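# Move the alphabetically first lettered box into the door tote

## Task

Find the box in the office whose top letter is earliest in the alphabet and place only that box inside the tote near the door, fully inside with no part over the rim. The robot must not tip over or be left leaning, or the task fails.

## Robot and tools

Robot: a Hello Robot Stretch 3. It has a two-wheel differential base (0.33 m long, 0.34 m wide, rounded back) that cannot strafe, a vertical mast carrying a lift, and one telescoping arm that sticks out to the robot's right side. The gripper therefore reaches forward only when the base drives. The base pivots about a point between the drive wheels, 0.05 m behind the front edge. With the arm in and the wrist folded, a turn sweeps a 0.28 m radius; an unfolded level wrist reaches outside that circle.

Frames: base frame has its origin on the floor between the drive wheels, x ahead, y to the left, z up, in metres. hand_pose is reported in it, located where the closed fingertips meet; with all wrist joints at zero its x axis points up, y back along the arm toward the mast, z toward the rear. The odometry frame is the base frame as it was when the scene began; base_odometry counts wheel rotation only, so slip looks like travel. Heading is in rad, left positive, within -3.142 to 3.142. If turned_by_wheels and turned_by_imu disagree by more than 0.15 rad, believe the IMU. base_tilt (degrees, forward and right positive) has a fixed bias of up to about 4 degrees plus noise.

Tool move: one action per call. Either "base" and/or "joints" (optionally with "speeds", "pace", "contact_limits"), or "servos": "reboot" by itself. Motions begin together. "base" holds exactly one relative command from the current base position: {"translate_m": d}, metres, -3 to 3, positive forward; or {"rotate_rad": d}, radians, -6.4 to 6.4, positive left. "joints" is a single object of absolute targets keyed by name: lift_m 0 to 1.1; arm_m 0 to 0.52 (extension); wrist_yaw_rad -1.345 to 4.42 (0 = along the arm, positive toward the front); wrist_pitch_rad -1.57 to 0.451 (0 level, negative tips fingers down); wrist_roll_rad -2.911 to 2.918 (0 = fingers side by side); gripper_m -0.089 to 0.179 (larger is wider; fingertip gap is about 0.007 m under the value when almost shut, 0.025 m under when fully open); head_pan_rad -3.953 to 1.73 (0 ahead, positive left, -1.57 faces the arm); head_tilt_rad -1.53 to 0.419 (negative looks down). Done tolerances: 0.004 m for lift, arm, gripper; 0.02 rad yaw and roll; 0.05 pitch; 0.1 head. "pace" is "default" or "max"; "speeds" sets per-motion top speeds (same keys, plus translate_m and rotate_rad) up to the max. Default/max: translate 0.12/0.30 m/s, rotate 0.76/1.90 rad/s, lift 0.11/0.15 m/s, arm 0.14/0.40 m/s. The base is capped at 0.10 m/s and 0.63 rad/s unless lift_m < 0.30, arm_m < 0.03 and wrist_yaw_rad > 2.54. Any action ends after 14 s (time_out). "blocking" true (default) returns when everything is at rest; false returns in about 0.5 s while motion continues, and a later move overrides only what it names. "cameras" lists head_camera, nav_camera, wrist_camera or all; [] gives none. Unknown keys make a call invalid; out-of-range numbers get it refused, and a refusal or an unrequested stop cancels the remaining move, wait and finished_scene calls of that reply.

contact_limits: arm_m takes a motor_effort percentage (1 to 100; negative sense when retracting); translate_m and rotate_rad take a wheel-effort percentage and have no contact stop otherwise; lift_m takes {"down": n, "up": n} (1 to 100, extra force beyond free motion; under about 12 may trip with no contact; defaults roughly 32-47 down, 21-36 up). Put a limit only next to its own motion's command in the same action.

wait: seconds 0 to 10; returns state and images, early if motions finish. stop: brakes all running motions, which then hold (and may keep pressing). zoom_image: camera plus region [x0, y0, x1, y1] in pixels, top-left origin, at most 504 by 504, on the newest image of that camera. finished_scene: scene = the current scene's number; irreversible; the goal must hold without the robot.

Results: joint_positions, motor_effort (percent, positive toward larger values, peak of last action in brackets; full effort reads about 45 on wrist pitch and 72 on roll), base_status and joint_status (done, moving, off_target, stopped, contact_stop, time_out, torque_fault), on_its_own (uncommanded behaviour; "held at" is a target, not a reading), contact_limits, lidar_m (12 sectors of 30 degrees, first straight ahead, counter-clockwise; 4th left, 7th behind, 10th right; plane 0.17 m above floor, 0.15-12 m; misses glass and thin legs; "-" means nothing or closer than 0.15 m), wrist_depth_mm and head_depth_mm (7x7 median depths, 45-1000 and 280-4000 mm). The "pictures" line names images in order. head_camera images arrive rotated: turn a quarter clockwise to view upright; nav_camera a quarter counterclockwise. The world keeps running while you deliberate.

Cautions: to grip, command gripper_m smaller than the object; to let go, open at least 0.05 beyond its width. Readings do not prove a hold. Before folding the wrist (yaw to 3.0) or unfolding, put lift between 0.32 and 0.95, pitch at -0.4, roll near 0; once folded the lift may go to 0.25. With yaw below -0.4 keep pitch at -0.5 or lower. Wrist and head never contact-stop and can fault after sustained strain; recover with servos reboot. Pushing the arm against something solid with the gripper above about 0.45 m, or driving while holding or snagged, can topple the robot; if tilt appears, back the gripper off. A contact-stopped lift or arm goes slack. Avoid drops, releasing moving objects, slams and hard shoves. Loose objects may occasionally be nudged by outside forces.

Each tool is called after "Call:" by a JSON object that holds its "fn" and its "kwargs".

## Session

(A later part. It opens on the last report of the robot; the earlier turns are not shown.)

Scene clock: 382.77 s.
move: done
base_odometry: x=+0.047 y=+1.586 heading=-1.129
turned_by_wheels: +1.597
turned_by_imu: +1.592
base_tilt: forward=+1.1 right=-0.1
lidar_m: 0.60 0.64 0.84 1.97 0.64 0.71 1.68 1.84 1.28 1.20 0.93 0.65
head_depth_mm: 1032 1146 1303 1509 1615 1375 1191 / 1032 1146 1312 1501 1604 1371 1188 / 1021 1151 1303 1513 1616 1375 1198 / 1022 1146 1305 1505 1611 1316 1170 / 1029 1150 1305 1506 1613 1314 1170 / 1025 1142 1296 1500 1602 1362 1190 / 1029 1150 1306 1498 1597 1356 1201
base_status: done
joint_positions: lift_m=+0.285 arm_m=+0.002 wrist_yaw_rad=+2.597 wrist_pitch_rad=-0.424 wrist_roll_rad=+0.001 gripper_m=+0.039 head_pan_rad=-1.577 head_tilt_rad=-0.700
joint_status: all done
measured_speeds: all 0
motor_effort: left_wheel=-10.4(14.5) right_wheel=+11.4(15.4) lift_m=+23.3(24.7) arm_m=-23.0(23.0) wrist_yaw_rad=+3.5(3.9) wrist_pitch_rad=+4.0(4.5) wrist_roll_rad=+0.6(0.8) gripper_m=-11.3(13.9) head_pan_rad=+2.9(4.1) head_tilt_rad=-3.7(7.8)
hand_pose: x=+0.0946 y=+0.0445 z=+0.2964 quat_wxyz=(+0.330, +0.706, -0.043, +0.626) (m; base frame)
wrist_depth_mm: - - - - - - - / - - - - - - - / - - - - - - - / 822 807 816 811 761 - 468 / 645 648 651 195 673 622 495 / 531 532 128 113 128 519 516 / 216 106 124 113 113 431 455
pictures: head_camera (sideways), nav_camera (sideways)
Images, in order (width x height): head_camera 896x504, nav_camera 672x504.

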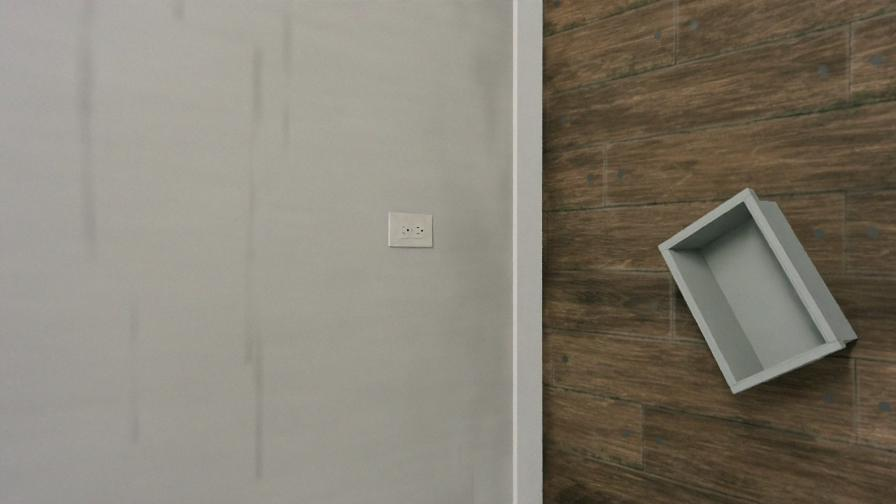

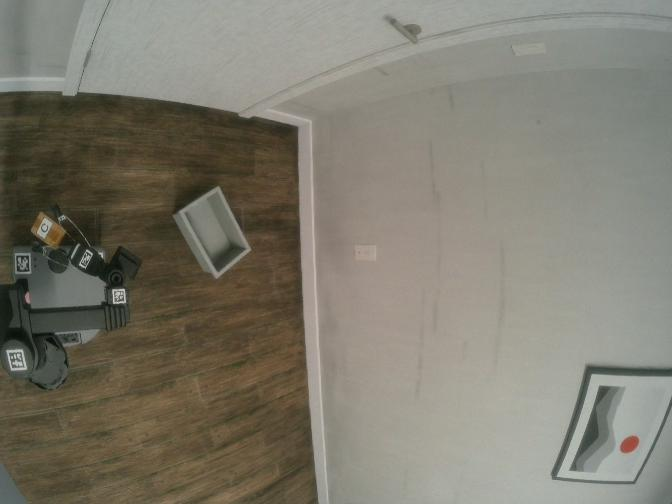

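Call:
{"fn": "move", "kwargs": {"base": {"translate_m": -1.6}, "joints": {"head_pan_rad": -3.14, "head_tilt_rad": -0.35}, "speeds": {"translate_m": 0.28}, "contact_limits": {"translate_m": 50}, "cameras": ["head_camera", "nav_camera"]}}

Scene clock: 400.67 s.
move: done
base_odometry: x=-0.636 y=+3.032 heading=-1.129
turned_by_wheels: +0.000
turned_by_imu: +0.004
base_tilt: forward=+0.9 right=-0.1
lidar_m: 2.19 0.66 0.46 0.43 0.44 0.58 1.11 1.02 1.38 1.31 1.34 1.75
head_depth_mm: 1299 1349 1337 1165 1226 1292 1285 / 1332 1400 1485 1024 1709 1734 1498 / 1317 1399 1478 1020 1687 1666 1410 / 1328 1396 1486 1006 1713 1802 1485 / 1327 1416 1479 994 1711 1792 1491 / 1333 1394 1489 993 1715 1800 1490 / 1322 1406 1475 986 1335 1665 1443
base_status: done
joint_positions: lift_m=+0.285 arm_m=+0.002 wrist_yaw_rad=+2.597 wrist_pitch_rad=-0.424 wrist_roll_rad=+0.001 gripper_m=+0.039 head_pan_rad=-3.140 head_tilt_rad=-0.350
joint_status: all done
measured_speeds: all 0
motor_effort: left_wheel=-3.9(18.5) right_wheel=-6.7(9.9) lift_m=+21.8(22.6) arm_m=-23.1(23.7) wrist_yaw_rad=+3.2(4.0) wrist_pitch_rad=+4.3(4.6) wrist_roll_rad=+0.4(0.9) gripper_m=-12.8(13.6) head_pan_rad=+2.9(4.8) head_tilt_rad=+3.8(5.8)
contact_limits: translate_m 50 (maximum 100)
hand_pose: x=+0.0946 y=+0.0445 z=+0.2964 quat_wxyz=(+0.330, +0.706, -0.043, +0.626) (m; base frame)
wrist_depth_mm: 361 - - 532 - - - / 371 - - 574 - - - / - - - 629 - - - / - - - 714 818 806 829 / - - 152 195 673 646 643 / - 499 128 113 127 518 535 / 216 106 124 113 113 432 459
pictures: head_camera (sideways), nav_camera (sideways)
Images, in order (width x height): head_camera 896x504, nav_camera 672x504.

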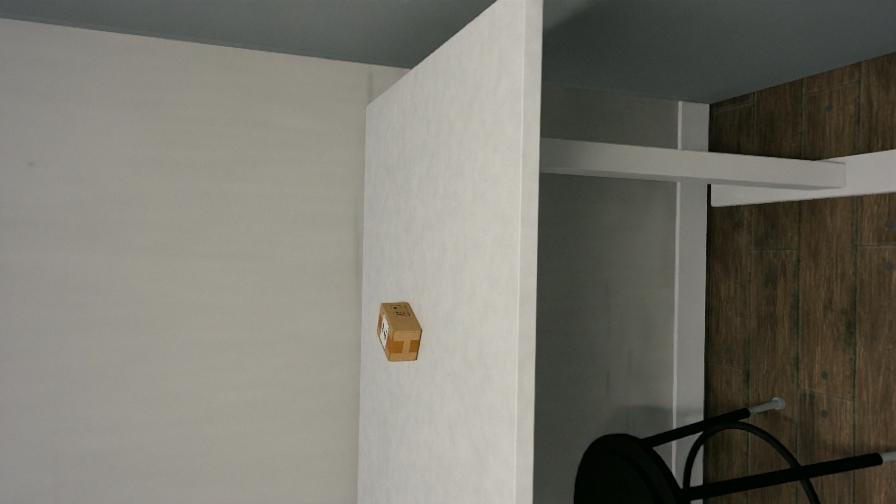

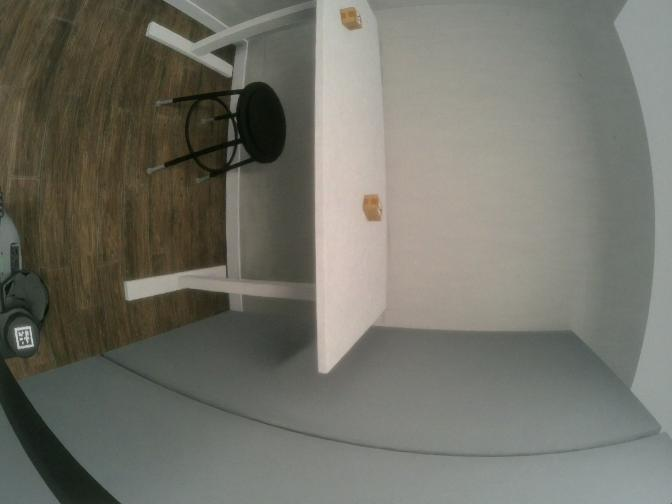

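Call:
{"fn": "zoom_image", "kwargs": {"camera": "head_camera", "region": [365, 290, 435, 370]}}

Scaled by 6.300 from the camera's 896x504 image, which has a finer 1280x720 frame.

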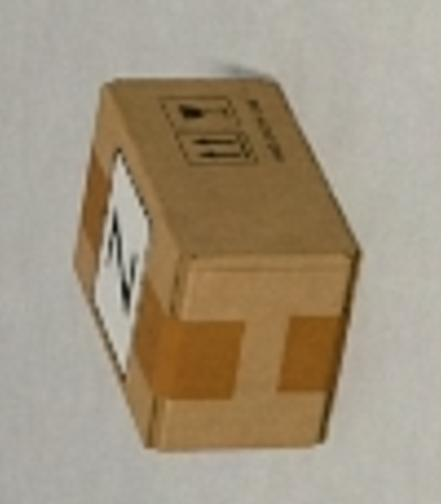

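Call:
{"fn": "move", "kwargs": {"base": {"rotate_rad": -0.0745}, "joints": {"head_pan_rad": -1.57, "head_tilt_rad": -0.7}, "cameras": []}}

Call:
{"fn": "move", "kwargs": {"base": {"translate_m": 1.753}, "speeds": {"translate_m": 0.28}, "contact_limits": {"translate_m": 50}, "cameras": ["head_camera"]}}

Call:
{"fn": "move", "kwargs": {"joints": {"lift_m": 0.5}, "pace": "max", "cameras": []}}

Call:
{"fn": "move", "kwargs": {"joints": {"wrist_yaw_rad": 0.0, "lift_m": 0.6}, "cameras": ["head_camera"]}}

Scene clock: 411.83 s.
move: done
base_odometry: x=-0.636 y=+3.032 heading=-1.203
turned_by_wheels: -0.074
turned_by_imu: -0.074
base_tilt: forward=+1.0 right=-0.1
lidar_m: 2.19 0.72 0.47 0.43 0.43 0.54 1.11 1.02 1.42 1.31 1.32 1.64
head_depth_mm: 1132 1268 1447 1655 1624 1370 1195 / 1125 1258 1428 1671 1612 1370 1192 / 1122 1253 1409 1657 1616 1382 1198 / 1115 1249 1413 1631 1599 1378 1193 / 1113 1253 1410 1637 1614 1375 1192 / 1116 1244 1408 1622 1602 1362 1190 / 1110 1238 1405 1620 1598 1373 1200
base_status: done
joint_positions: lift_m=+0.285 arm_m=+0.002 wrist_yaw_rad=+2.597 wrist_pitch_rad=-0.424 wrist_roll_rad=+0.001 gripper_m=+0.039 head_pan_rad=-1.535 head_tilt_rad=-0.699
joint_status: all done
measured_speeds: all 0
motor_effort: left_wheel=+9.4(10.2) right_wheel=-11.1(13.0) lift_m=+22.4(22.4) arm_m=-23.0(23.4) wrist_yaw_rad=+3.5(3.8) wrist_pitch_rad=+4.4(4.4) wrist_roll_rad=+0.5(0.8) gripper_m=-12.6(13.4) head_pan_rad=-0.8(5.2) head_tilt_rad=-3.7(5.1)
hand_pose: x=+0.0946 y=+0.0445 z=+0.2964 quat_wxyz=(+0.330, +0.706, -0.043, +0.626) (m; base frame)
wrist_depth_mm: 359 - 521 540 - - - / 369 - - - - - - / - - - - - - - / - - - 736 819 815 807 / - - 152 195 668 642 642 / - 499 128 113 128 515 535 / 217 107 124 113 113 432 454
pictures: none
No camera images: "cameras" was empty.

Scene clock: 420.70 s.
move: done
base_odometry: x=-0.006 y=+1.397 heading=-1.203
turned_by_wheels: +0.000
turned_by_imu: +0.000
base_tilt: forward=+0.9 right=-0.1
lidar_m: 0.47 0.47 0.62 1.26 0.83 0.84 1.74 1.78 1.16 1.07 0.79 0.51
head_depth_mm: 929 1036 1185 1367 1550 1382 1194 / 919 1030 1178 1349 1539 1378 1176 / 911 1023 1161 1349 1531 1371 1167 / 906 1012 1158 1349 1523 1382 1178 / 902 1005 1141 1316 1520 1374 1167 / 895 1002 1131 1309 1513 1363 1198 / 890 997 1128 1299 1496 1370 1196
base_status: done
joint_positions: lift_m=+0.285 arm_m=+0.002 wrist_yaw_rad=+2.597 wrist_pitch_rad=-0.424 wrist_roll_rad=+0.001 gripper_m=+0.039 head_pan_rad=-1.570 head_tilt_rad=-0.700
joint_status: not commanded
measured_speeds: all 0
motor_effort: left_wheel=+4.7(18.1) right_wheel=+5.9(13.6) lift_m=+22.7(23.1) arm_m=-22.3(23.9) wrist_yaw_rad=+3.4(4.1) wrist_pitch_rad=+4.3(4.6) wrist_roll_rad=+0.6(0.8) gripper_m=-12.1(13.6) head_pan_rad=-3.9(4.8) head_tilt_rad=-3.8(5.4)
contact_limits: translate_m 50 (maximum 100)
hand_pose: x=+0.0946 y=+0.0445 z=+0.2964 quat_wxyz=(+0.330, +0.706, -0.043, +0.626) (m; base frame)
wrist_depth_mm: - - - - - 387 333 / - - - - - 407 353 / - - - - - 441 364 / 807 813 805 767 - 465 388 / 646 643 650 194 165 467 401 / 534 533 128 114 127 125 401 / 216 106 124 113 113 435 445
pictures: head_camera (sideways)
Images, in order (width x height): head_camera 896x504.

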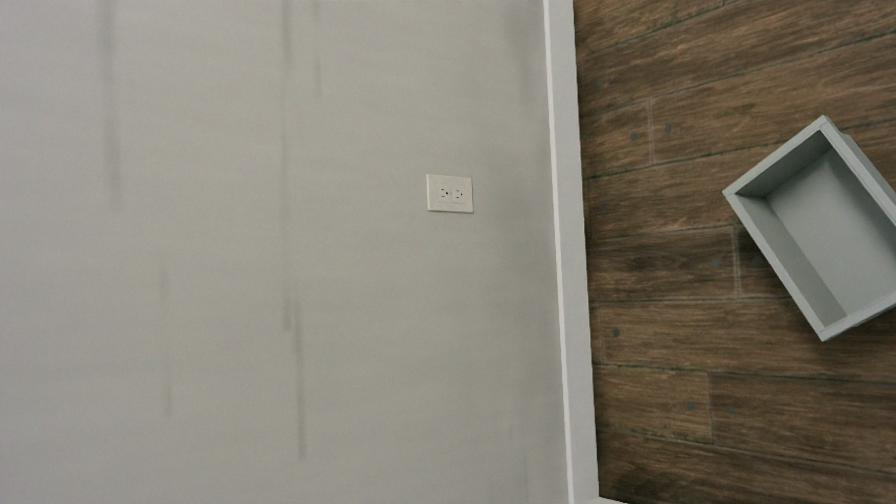

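Scene clock: 422.93 s.
move: done
base_odometry: x=-0.006 y=+1.397 heading=-1.203
turned_by_wheels: +0.000
turned_by_imu: +0.000
base_tilt: forward=+1.1 right=+0.0
lidar_m: 0.47 0.47 0.62 1.26 0.83 0.84 1.74 1.78 1.16 1.07 0.79 0.52
head_depth_mm: 923 1038 1187 1377 1557 1384 1194 / 919 1036 1177 1364 1541 1373 1174 / 914 1021 1161 1344 1550 1372 1173 / 904 1017 1150 1335 1540 1373 1174 / 900 1010 1138 1324 1529 1374 1174 / 898 1002 1137 1319 1517 1368 1187 / 890 992 1127 1304 1482 1375 1195
base_status: not commanded
joint_positions: lift_m=+0.500 arm_m=+0.002 wrist_yaw_rad=+2.597 wrist_pitch_rad=-0.424 wrist_roll_rad=+0.001 gripper_m=+0.039 head_pan_rad=-1.570 head_tilt_rad=-0.700
joint_status: all done
measured_speeds: all 0
motor_effort: left_wheel=+4.6(5.0) right_wheel=+6.0(6.6) lift_m=+29.8(33.5) arm_m=-23.0(23.1) wrist_yaw_rad=+3.3(4.0) wrist_pitch_rad=+4.3(4.6) wrist_roll_rad=+0.4(0.8) gripper_m=-13.5(13.7) head_pan_rad=-3.0(4.3) head_tilt_rad=-3.7(5.3)
contact_limits: translate_m 50 (maximum 100)
hand_pose: x=+0.0946 y=+0.0445 z=+0.5113 quat_wxyz=(+0.330, +0.706, -0.042, +0.626) (m; base frame)
wrist_depth_mm: - - - - - 387 333 / - - - - - 413 348 / - - - - - 440 366 / - - - - - 466 389 / 973 988 972 165 150 488 402 / 825 808 128 113 127 483 419 / 216 122 113 113 113 497 434
pictures: none
No camera images: "cameras" was empty.

Scene clock: 425.23 s.
move: done
base_odometry: x=-0.006 y=+1.397 heading=-1.203
turned_by_wheels: +0.000
turned_by_imu: +0.000
base_tilt: forward=+1.1 right=-0.2
lidar_m: 0.47 0.47 0.62 1.26 0.83 0.84 1.74 1.78 1.16 1.07 0.79 0.51
head_depth_mm: 928 1034 1179 1375 1551 1369 1197 / 915 1028 1174 1360 1542 1369 1181 / 910 1022 1159 1344 1526 1378 629 / 908 1015 1152 1337 1529 1366 650 / 902 1005 1140 1324 1524 1370 1173 / 899 1001 1131 1314 1527 1374 1189 / 888 991 1128 1297 1499 1361 1196
base_status: not commanded
joint_positions: lift_m=+0.600 arm_m=+0.002 wrist_yaw_rad=+0.003 wrist_pitch_rad=-0.424 wrist_roll_rad=+0.001 gripper_m=+0.039 head_pan_rad=-1.570 head_tilt_rad=-0.700
joint_status: all done
measured_speeds: all 0
motor_effort: left_wheel=+4.6(4.9) right_wheel=+5.9(6.4) lift_m=+29.3(33.9) arm_m=-22.3(23.0) wrist_yaw_rad=-2.3(5.9) wrist_pitch_rad=+4.3(4.6) wrist_roll_rad=+0.6(0.8) gripper_m=-12.3(13.6) head_pan_rad=-3.3(4.3) head_tilt_rad=-3.3(4.8)
contact_limits: translate_m 50 (maximum 100)
hand_pose: x=-0.0208 y=-0.3704 z=+0.6113 quat_wxyz=(+0.692, +0.150, -0.691, -0.148) (m; base frame)
wrist_depth_mm: - - - - - - - / 745 - - - - - - / 791 - - - - - - / 887 - - - - - - / - - 154 193 - - - / - 912 128 113 127 939 961 / - 121 113 113 113 771 806
pictures: head_camera (sideways)
Images, in order (width x height): head_camera 896x504.

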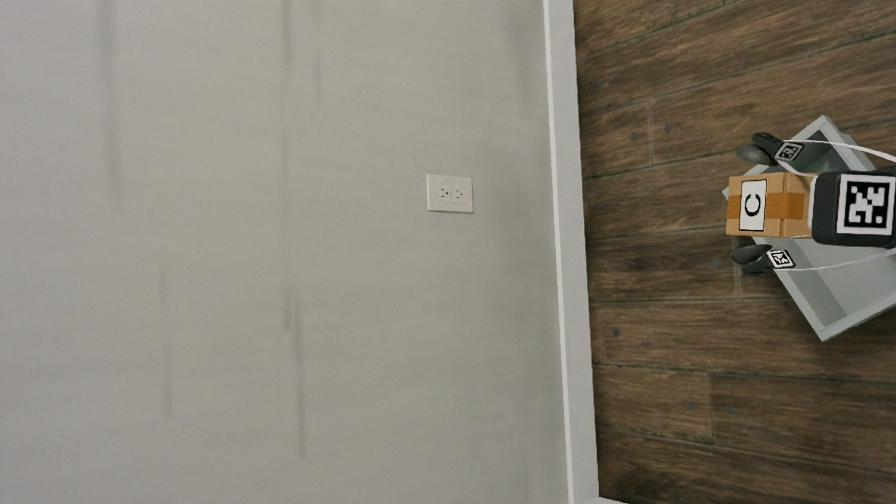

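Call:
{"fn": "move", "kwargs": {"joints": {"wrist_pitch_rad": -1.55, "arm_m": 0.33, "lift_m": 0.42}, "cameras": ["wrist_camera", "head_camera"]}}

Scene clock: 437.10 s.
move: done
base_odometry: x=-0.006 y=+1.397 heading=-1.203
turned_by_wheels: +0.000
turned_by_imu: +0.001
base_tilt: forward=+1.1 right=-0.1
lidar_m: 0.47 0.47 0.62 1.26 0.82 0.84 1.73 1.78 1.17 1.07 0.79 0.51
head_depth_mm: 922 1036 1190 1386 1557 1371 1200 / 919 1025 1177 1360 1536 1286 618 / 913 1022 1171 1343 1524 755 1136 / 910 1017 1153 1341 1530 1340 1146 / 903 1011 1142 1324 1528 1367 1166 / 897 999 1135 1309 1505 1368 1199 / 891 992 1126 1299 1490 1369 1195
base_status: not commanded
joint_positions: lift_m=+0.420 arm_m=+0.330 wrist_yaw_rad=+0.003 wrist_pitch_rad=-1.544 wrist_roll_rad=+0.001 gripper_m=+0.039 head_pan_rad=-1.570 head_tilt_rad=-0.700
joint_status: all done
measured_speeds: all 0
motor_effort: left_wheel=+4.6(4.9) right_wheel=+6.0(6.5) lift_m=+21.7(23.7) arm_m=+24.0(26.6) wrist_yaw_rad=-2.3(2.6) wrist_pitch_rad=-1.3(4.4) wrist_roll_rad=+0.4(0.9) gripper_m=-12.4(13.8) head_pan_rad=-2.9(4.1) head_tilt_rad=-4.2(5.1)
contact_limits: translate_m 50 (maximum 100)
hand_pose: x=-0.0217 y=-0.4576 z=+0.3019 quat_wxyz=(+0.507, +0.494, -0.506, -0.493) (m; base frame)
wrist_depth_mm: 455 456 455 445 444 445 445 / 467 462 457 355 395 453 450 / 471 470 358 - 381 461 457 / 482 477 - - 373 466 465 / 487 488 152 171 351 477 474 / 496 491 128 113 125 482 483 / 508 121 124 113 114 492 491
pictures: head_camera (sideways), wrist_camera
Images, in order (width x height): head_camera 896x504, wrist_camera 644x364.

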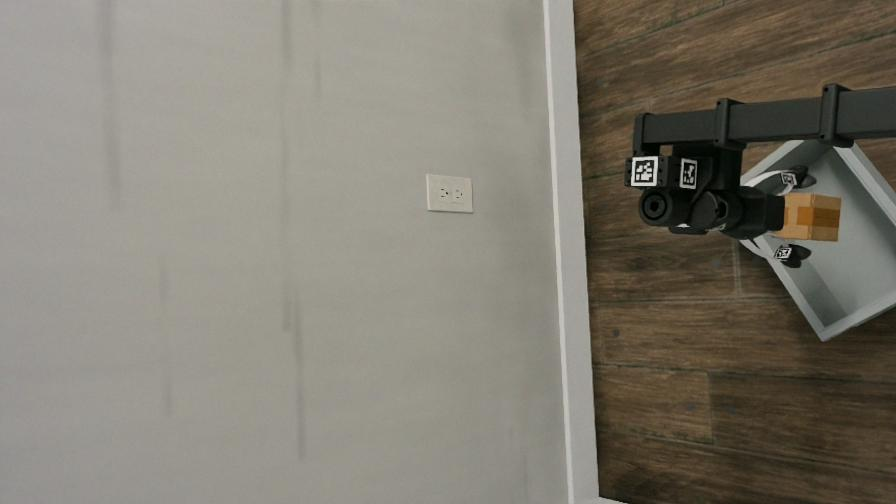

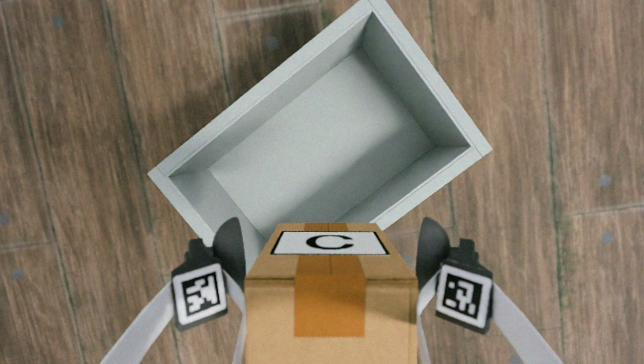

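Call:
{"fn": "move", "kwargs": {"joints": {"lift_m": 0.2, "arm_m": 0.342}, "speeds": {"lift_m": 0.09}, "contact_limits": {"lift_m": {"down": 16}}, "cameras": []}}

Call:
{"fn": "move", "kwargs": {"joints": {"lift_m": 0.14}, "speeds": {"lift_m": 0.03}, "contact_limits": {"lift_m": {"down": 13}}, "cameras": ["wrist_camera", "head_camera"]}}

Scene clock: 450.43 s.
move: done
base_odometry: x=-0.006 y=+1.397 heading=-1.203
turned_by_wheels: +0.000
turned_by_imu: +0.001
base_tilt: forward=+0.8 right=+0.0
lidar_m: 0.47 0.47 0.62 1.26 0.83 0.84 1.74 1.78 1.16 1.06 0.79 0.51
head_depth_mm: 927 1034 1179 1378 1552 1386 1191 / 919 1029 1173 1351 1539 1372 1179 / 915 1022 1159 1335 1533 1366 922 / 908 1014 1152 1334 1519 1375 1130 / 899 1002 1145 1327 1513 1372 1167 / 895 999 1133 1315 1507 1362 1188 / 892 992 1126 1297 1502 1367 1194
base_status: not commanded
joint_positions: lift_m=+0.200 arm_m=+0.342 wrist_yaw_rad=+0.003 wrist_pitch_rad=-1.545 wrist_roll_rad=+0.001 gripper_m=+0.039 head_pan_rad=-1.570 head_tilt_rad=-0.700
joint_status: all done
measured_speeds: all 0
motor_effort: left_wheel=+4.6(4.9) right_wheel=+5.9(6.5) lift_m=+22.2(23.9) arm_m=+22.0(26.4) wrist_yaw_rad=-2.1(2.6) wrist_pitch_rad=-0.8(1.4) wrist_roll_rad=+0.5(0.8) gripper_m=-12.5(13.9) head_pan_rad=-2.3(4.2) head_tilt_rad=-2.5(4.4)
contact_limits: lift_m down 16 (down: maximum 72; up: maximum 65); translate_m 50 (maximum 100)
hand_pose: x=-0.0217 y=-0.4694 z=+0.0819 quat_wxyz=(+0.507, +0.494, -0.505, -0.493) (m; base frame)
wrist_depth_mm: 237 119 147 229 229 167 123 / 122 133 200 235 233 192 143 / 133 176 239 238 238 235 162 / 177 244 244 243 241 239 166 / 204 249 159 171 244 178 140 / 182 203 128 113 125 136 127 / 166 107 124 113 114 129 256
pictures: none
No camera images: "cameras" was empty.

Scene clock: 452.57 s.
move: contact_stop
base_odometry: x=-0.006 y=+1.397 heading=-1.203
turned_by_wheels: +0.000
turned_by_imu: +0.000
base_tilt: forward=+0.9 right=+0.0
lidar_m: 0.47 0.48 0.62 1.26 0.83 0.84 1.73 1.78 1.16 1.07 0.79 0.51
head_depth_mm: 925 1037 1181 1377 1555 1381 1199 / 921 1028 1174 1362 1545 1381 1177 / 917 1020 1160 1342 1540 1368 936 / 907 1015 1155 1327 1532 1364 1132 / 900 1009 1139 1323 1530 1371 1171 / 898 1003 1134 1307 1506 1370 1194 / 893 989 1121 1298 1497 1372 1192
base_status: not commanded
joint_positions: lift_m=+0.155 arm_m=+0.342 wrist_yaw_rad=+0.003 wrist_pitch_rad=-1.555 wrist_roll_rad=+0.001 gripper_m=+0.039 head_pan_rad=-1.570 head_tilt_rad=-0.700
joint_status: lift_m contact_stop (moved -0.045 of -0.060)
measured_speeds: all 0
on_its_own: lift_m is slack since a contact_stop (your +0.140 is given up)
motor_effort: left_wheel=+4.3(4.8) right_wheel=+4.2(6.5) lift_m=+25.2(25.2) arm_m=+20.7(22.4) wrist_yaw_rad=-2.1(2.7) wrist_pitch_rad=+1.0(2.9) wrist_roll_rad=+0.7(0.8) gripper_m=-12.7(13.5) head_pan_rad=-2.7(4.1) head_tilt_rad=-2.9(4.6)
contact_limits: lift_m down 13 (down: maximum 72; up: maximum 65); translate_m 50 (maximum 100)
hand_pose: x=-0.0217 y=-0.4668 z=+0.0374 quat_wxyz=(+0.504, +0.497, -0.503, -0.496) (m; base frame)
wrist_depth_mm: - 113 150 187 186 169 125 / - 143 191 190 190 188 146 / 136 180 194 194 193 192 164 / 181 200 199 198 197 195 168 / 202 204 201 166 198 175 134 / 180 200 128 111 127 138 122 / 163 118 124 112 113 119 108
pictures: head_camera (sideways), wrist_camera
Images, in order (width x height): head_camera 896x504, wrist_camera 644x364.

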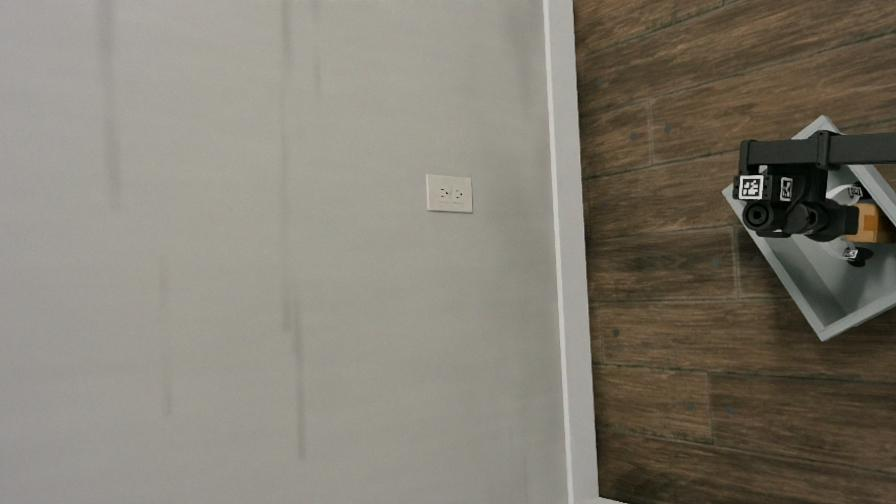

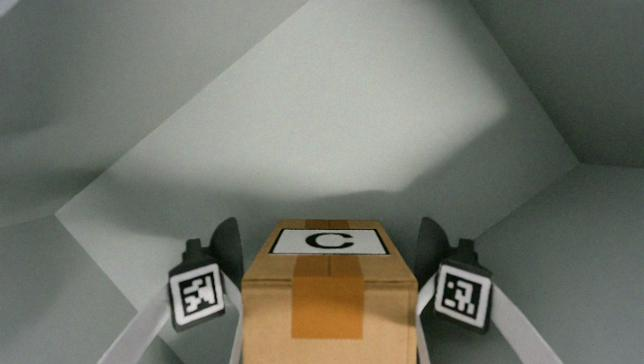

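Call:
{"fn": "move", "kwargs": {"joints": {"gripper_m": 0.125}, "cameras": []}}

Call:
{"fn": "move", "kwargs": {"joints": {"lift_m": 0.45}, "cameras": ["head_camera", "wrist_camera"]}}

Scene clock: 457.93 s.
move: done
base_odometry: x=-0.006 y=+1.397 heading=-1.203
turned_by_wheels: +0.000
turned_by_imu: +0.001
base_tilt: forward=+0.9 right=-0.1
lidar_m: 0.47 0.47 0.62 1.26 0.83 0.84 1.74 1.78 1.16 1.06 0.79 0.51
head_depth_mm: 925 1036 1185 1379 1559 1385 1199 / 918 1032 1170 1358 1532 1368 1174 / 914 1021 1166 1337 1545 1369 940 / 908 1014 1149 1331 1523 1367 1133 / 904 1009 1144 1316 1528 1371 1169 / 898 997 1135 1310 1503 1368 1199 / 886 995 1124 1289 1496 1366 1194
base_status: not commanded
joint_positions: lift_m=+0.155 arm_m=+0.342 wrist_yaw_rad=+0.003 wrist_pitch_rad=-1.543 wrist_roll_rad=+0.001 gripper_m=+0.125 head_pan_rad=-1.570 head_tilt_rad=-0.700
joint_status: all done
measured_speeds: all 0
on_its_own: lift_m is slack since a contact_stop (your +0.140 is given up)
motor_effort: left_wheel=+4.5(4.6) right_wheel=+4.5(4.8) lift_m=+25.7(25.8) arm_m=+17.7(18.9) wrist_yaw_rad=-1.7(2.1) wrist_pitch_rad=-1.3(2.1) wrist_roll_rad=+0.6(0.8) gripper_m=+1.7(92.8) head_pan_rad=-3.1(3.9) head_tilt_rad=-2.2(3.8)
contact_limits: lift_m down 13 (down: maximum 72; up: maximum 65); translate_m 50 (maximum 100)
hand_pose: x=-0.0217 y=-0.4698 z=+0.0372 quat_wxyz=(+0.507, +0.494, -0.506, -0.493) (m; base frame)
wrist_depth_mm: - 103 139 188 186 166 124 / 103 127 191 190 190 188 144 / 128 169 195 194 192 192 160 / 170 199 198 197 196 195 170 / 202 202 201 183 198 176 151 / 181 126 147 115 135 127 124 / - 190 208 112 111 127 102
pictures: none
No camera images: "cameras" was empty.

Scene clock: 461.43 s.
move: done
base_odometry: x=-0.006 y=+1.397 heading=-1.203
turned_by_wheels: +0.000
turned_by_imu: +0.001
base_tilt: forward=+0.9 right=+0.1
lidar_m: 0.47 0.47 0.62 1.26 0.82 0.84 1.74 1.78 1.16 1.07 0.79 0.51
head_depth_mm: 924 1038 1181 1372 1554 1377 1203 / 918 1031 1172 1351 1533 697 601 / 916 1020 1156 1337 1523 758 1174 / 908 1013 1155 1333 1528 1334 1169 / 902 1009 1144 1328 1528 1367 1165 / 891 997 1141 1315 1504 1370 1196 / 893 995 1123 1298 1502 1371 1196
base_status: not commanded
joint_positions: lift_m=+0.450 arm_m=+0.342 wrist_yaw_rad=+0.003 wrist_pitch_rad=-1.545 wrist_roll_rad=+0.001 gripper_m=+0.125 head_pan_rad=-1.570 head_tilt_rad=-0.700
joint_status: all done
measured_speeds: all 0
motor_effort: left_wheel=+4.5(4.7) right_wheel=+4.3(4.8) lift_m=+29.5(32.9) arm_m=+15.2(17.7) wrist_yaw_rad=-1.7(2.3) wrist_pitch_rad=-1.2(2.0) wrist_roll_rad=+0.7(0.8) gripper_m=+0.3(2.1) head_pan_rad=-2.1(3.8) head_tilt_rad=-1.7(3.4)
contact_limits: translate_m 50 (maximum 100)
hand_pose: x=-0.0217 y=-0.4694 z=+0.3319 quat_wxyz=(+0.507, +0.494, -0.505, -0.493) (m; base frame)
wrist_depth_mm: 484 483 483 479 472 473 471 / 489 494 491 368 479 482 481 / 507 505 498 - 406 492 489 / 517 513 - 409 473 502 498 / 523 520 389 414 511 500 506 / 529 125 527 521 522 125 515 / 537 539 535 531 530 529 523
pictures: head_camera (sideways), wrist_camera
Images, in order (width x height): head_camera 896x504, wrist_camera 644x364.

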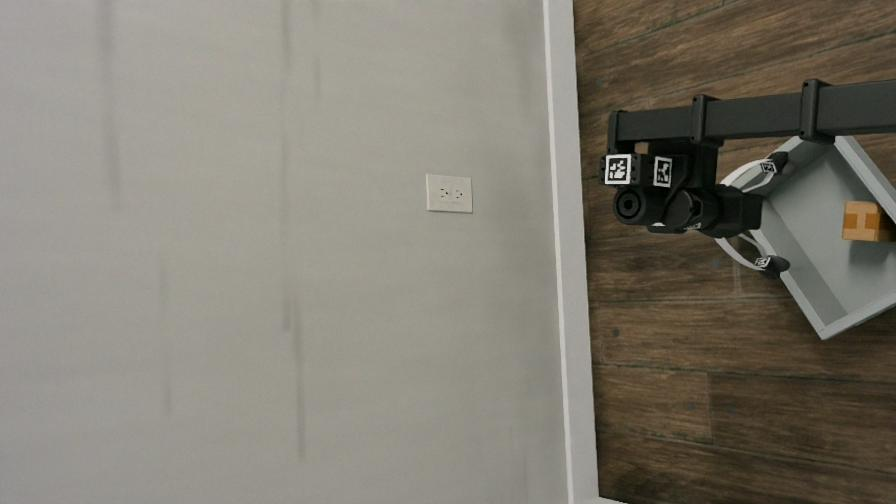

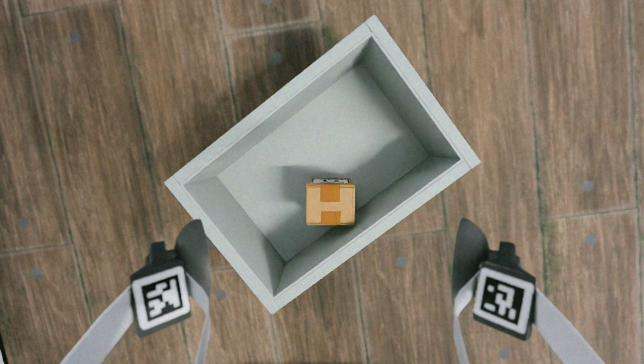

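Call:
{"fn": "finished_scene", "kwargs": {"scene": 2}}

The scene is finished: the task was done.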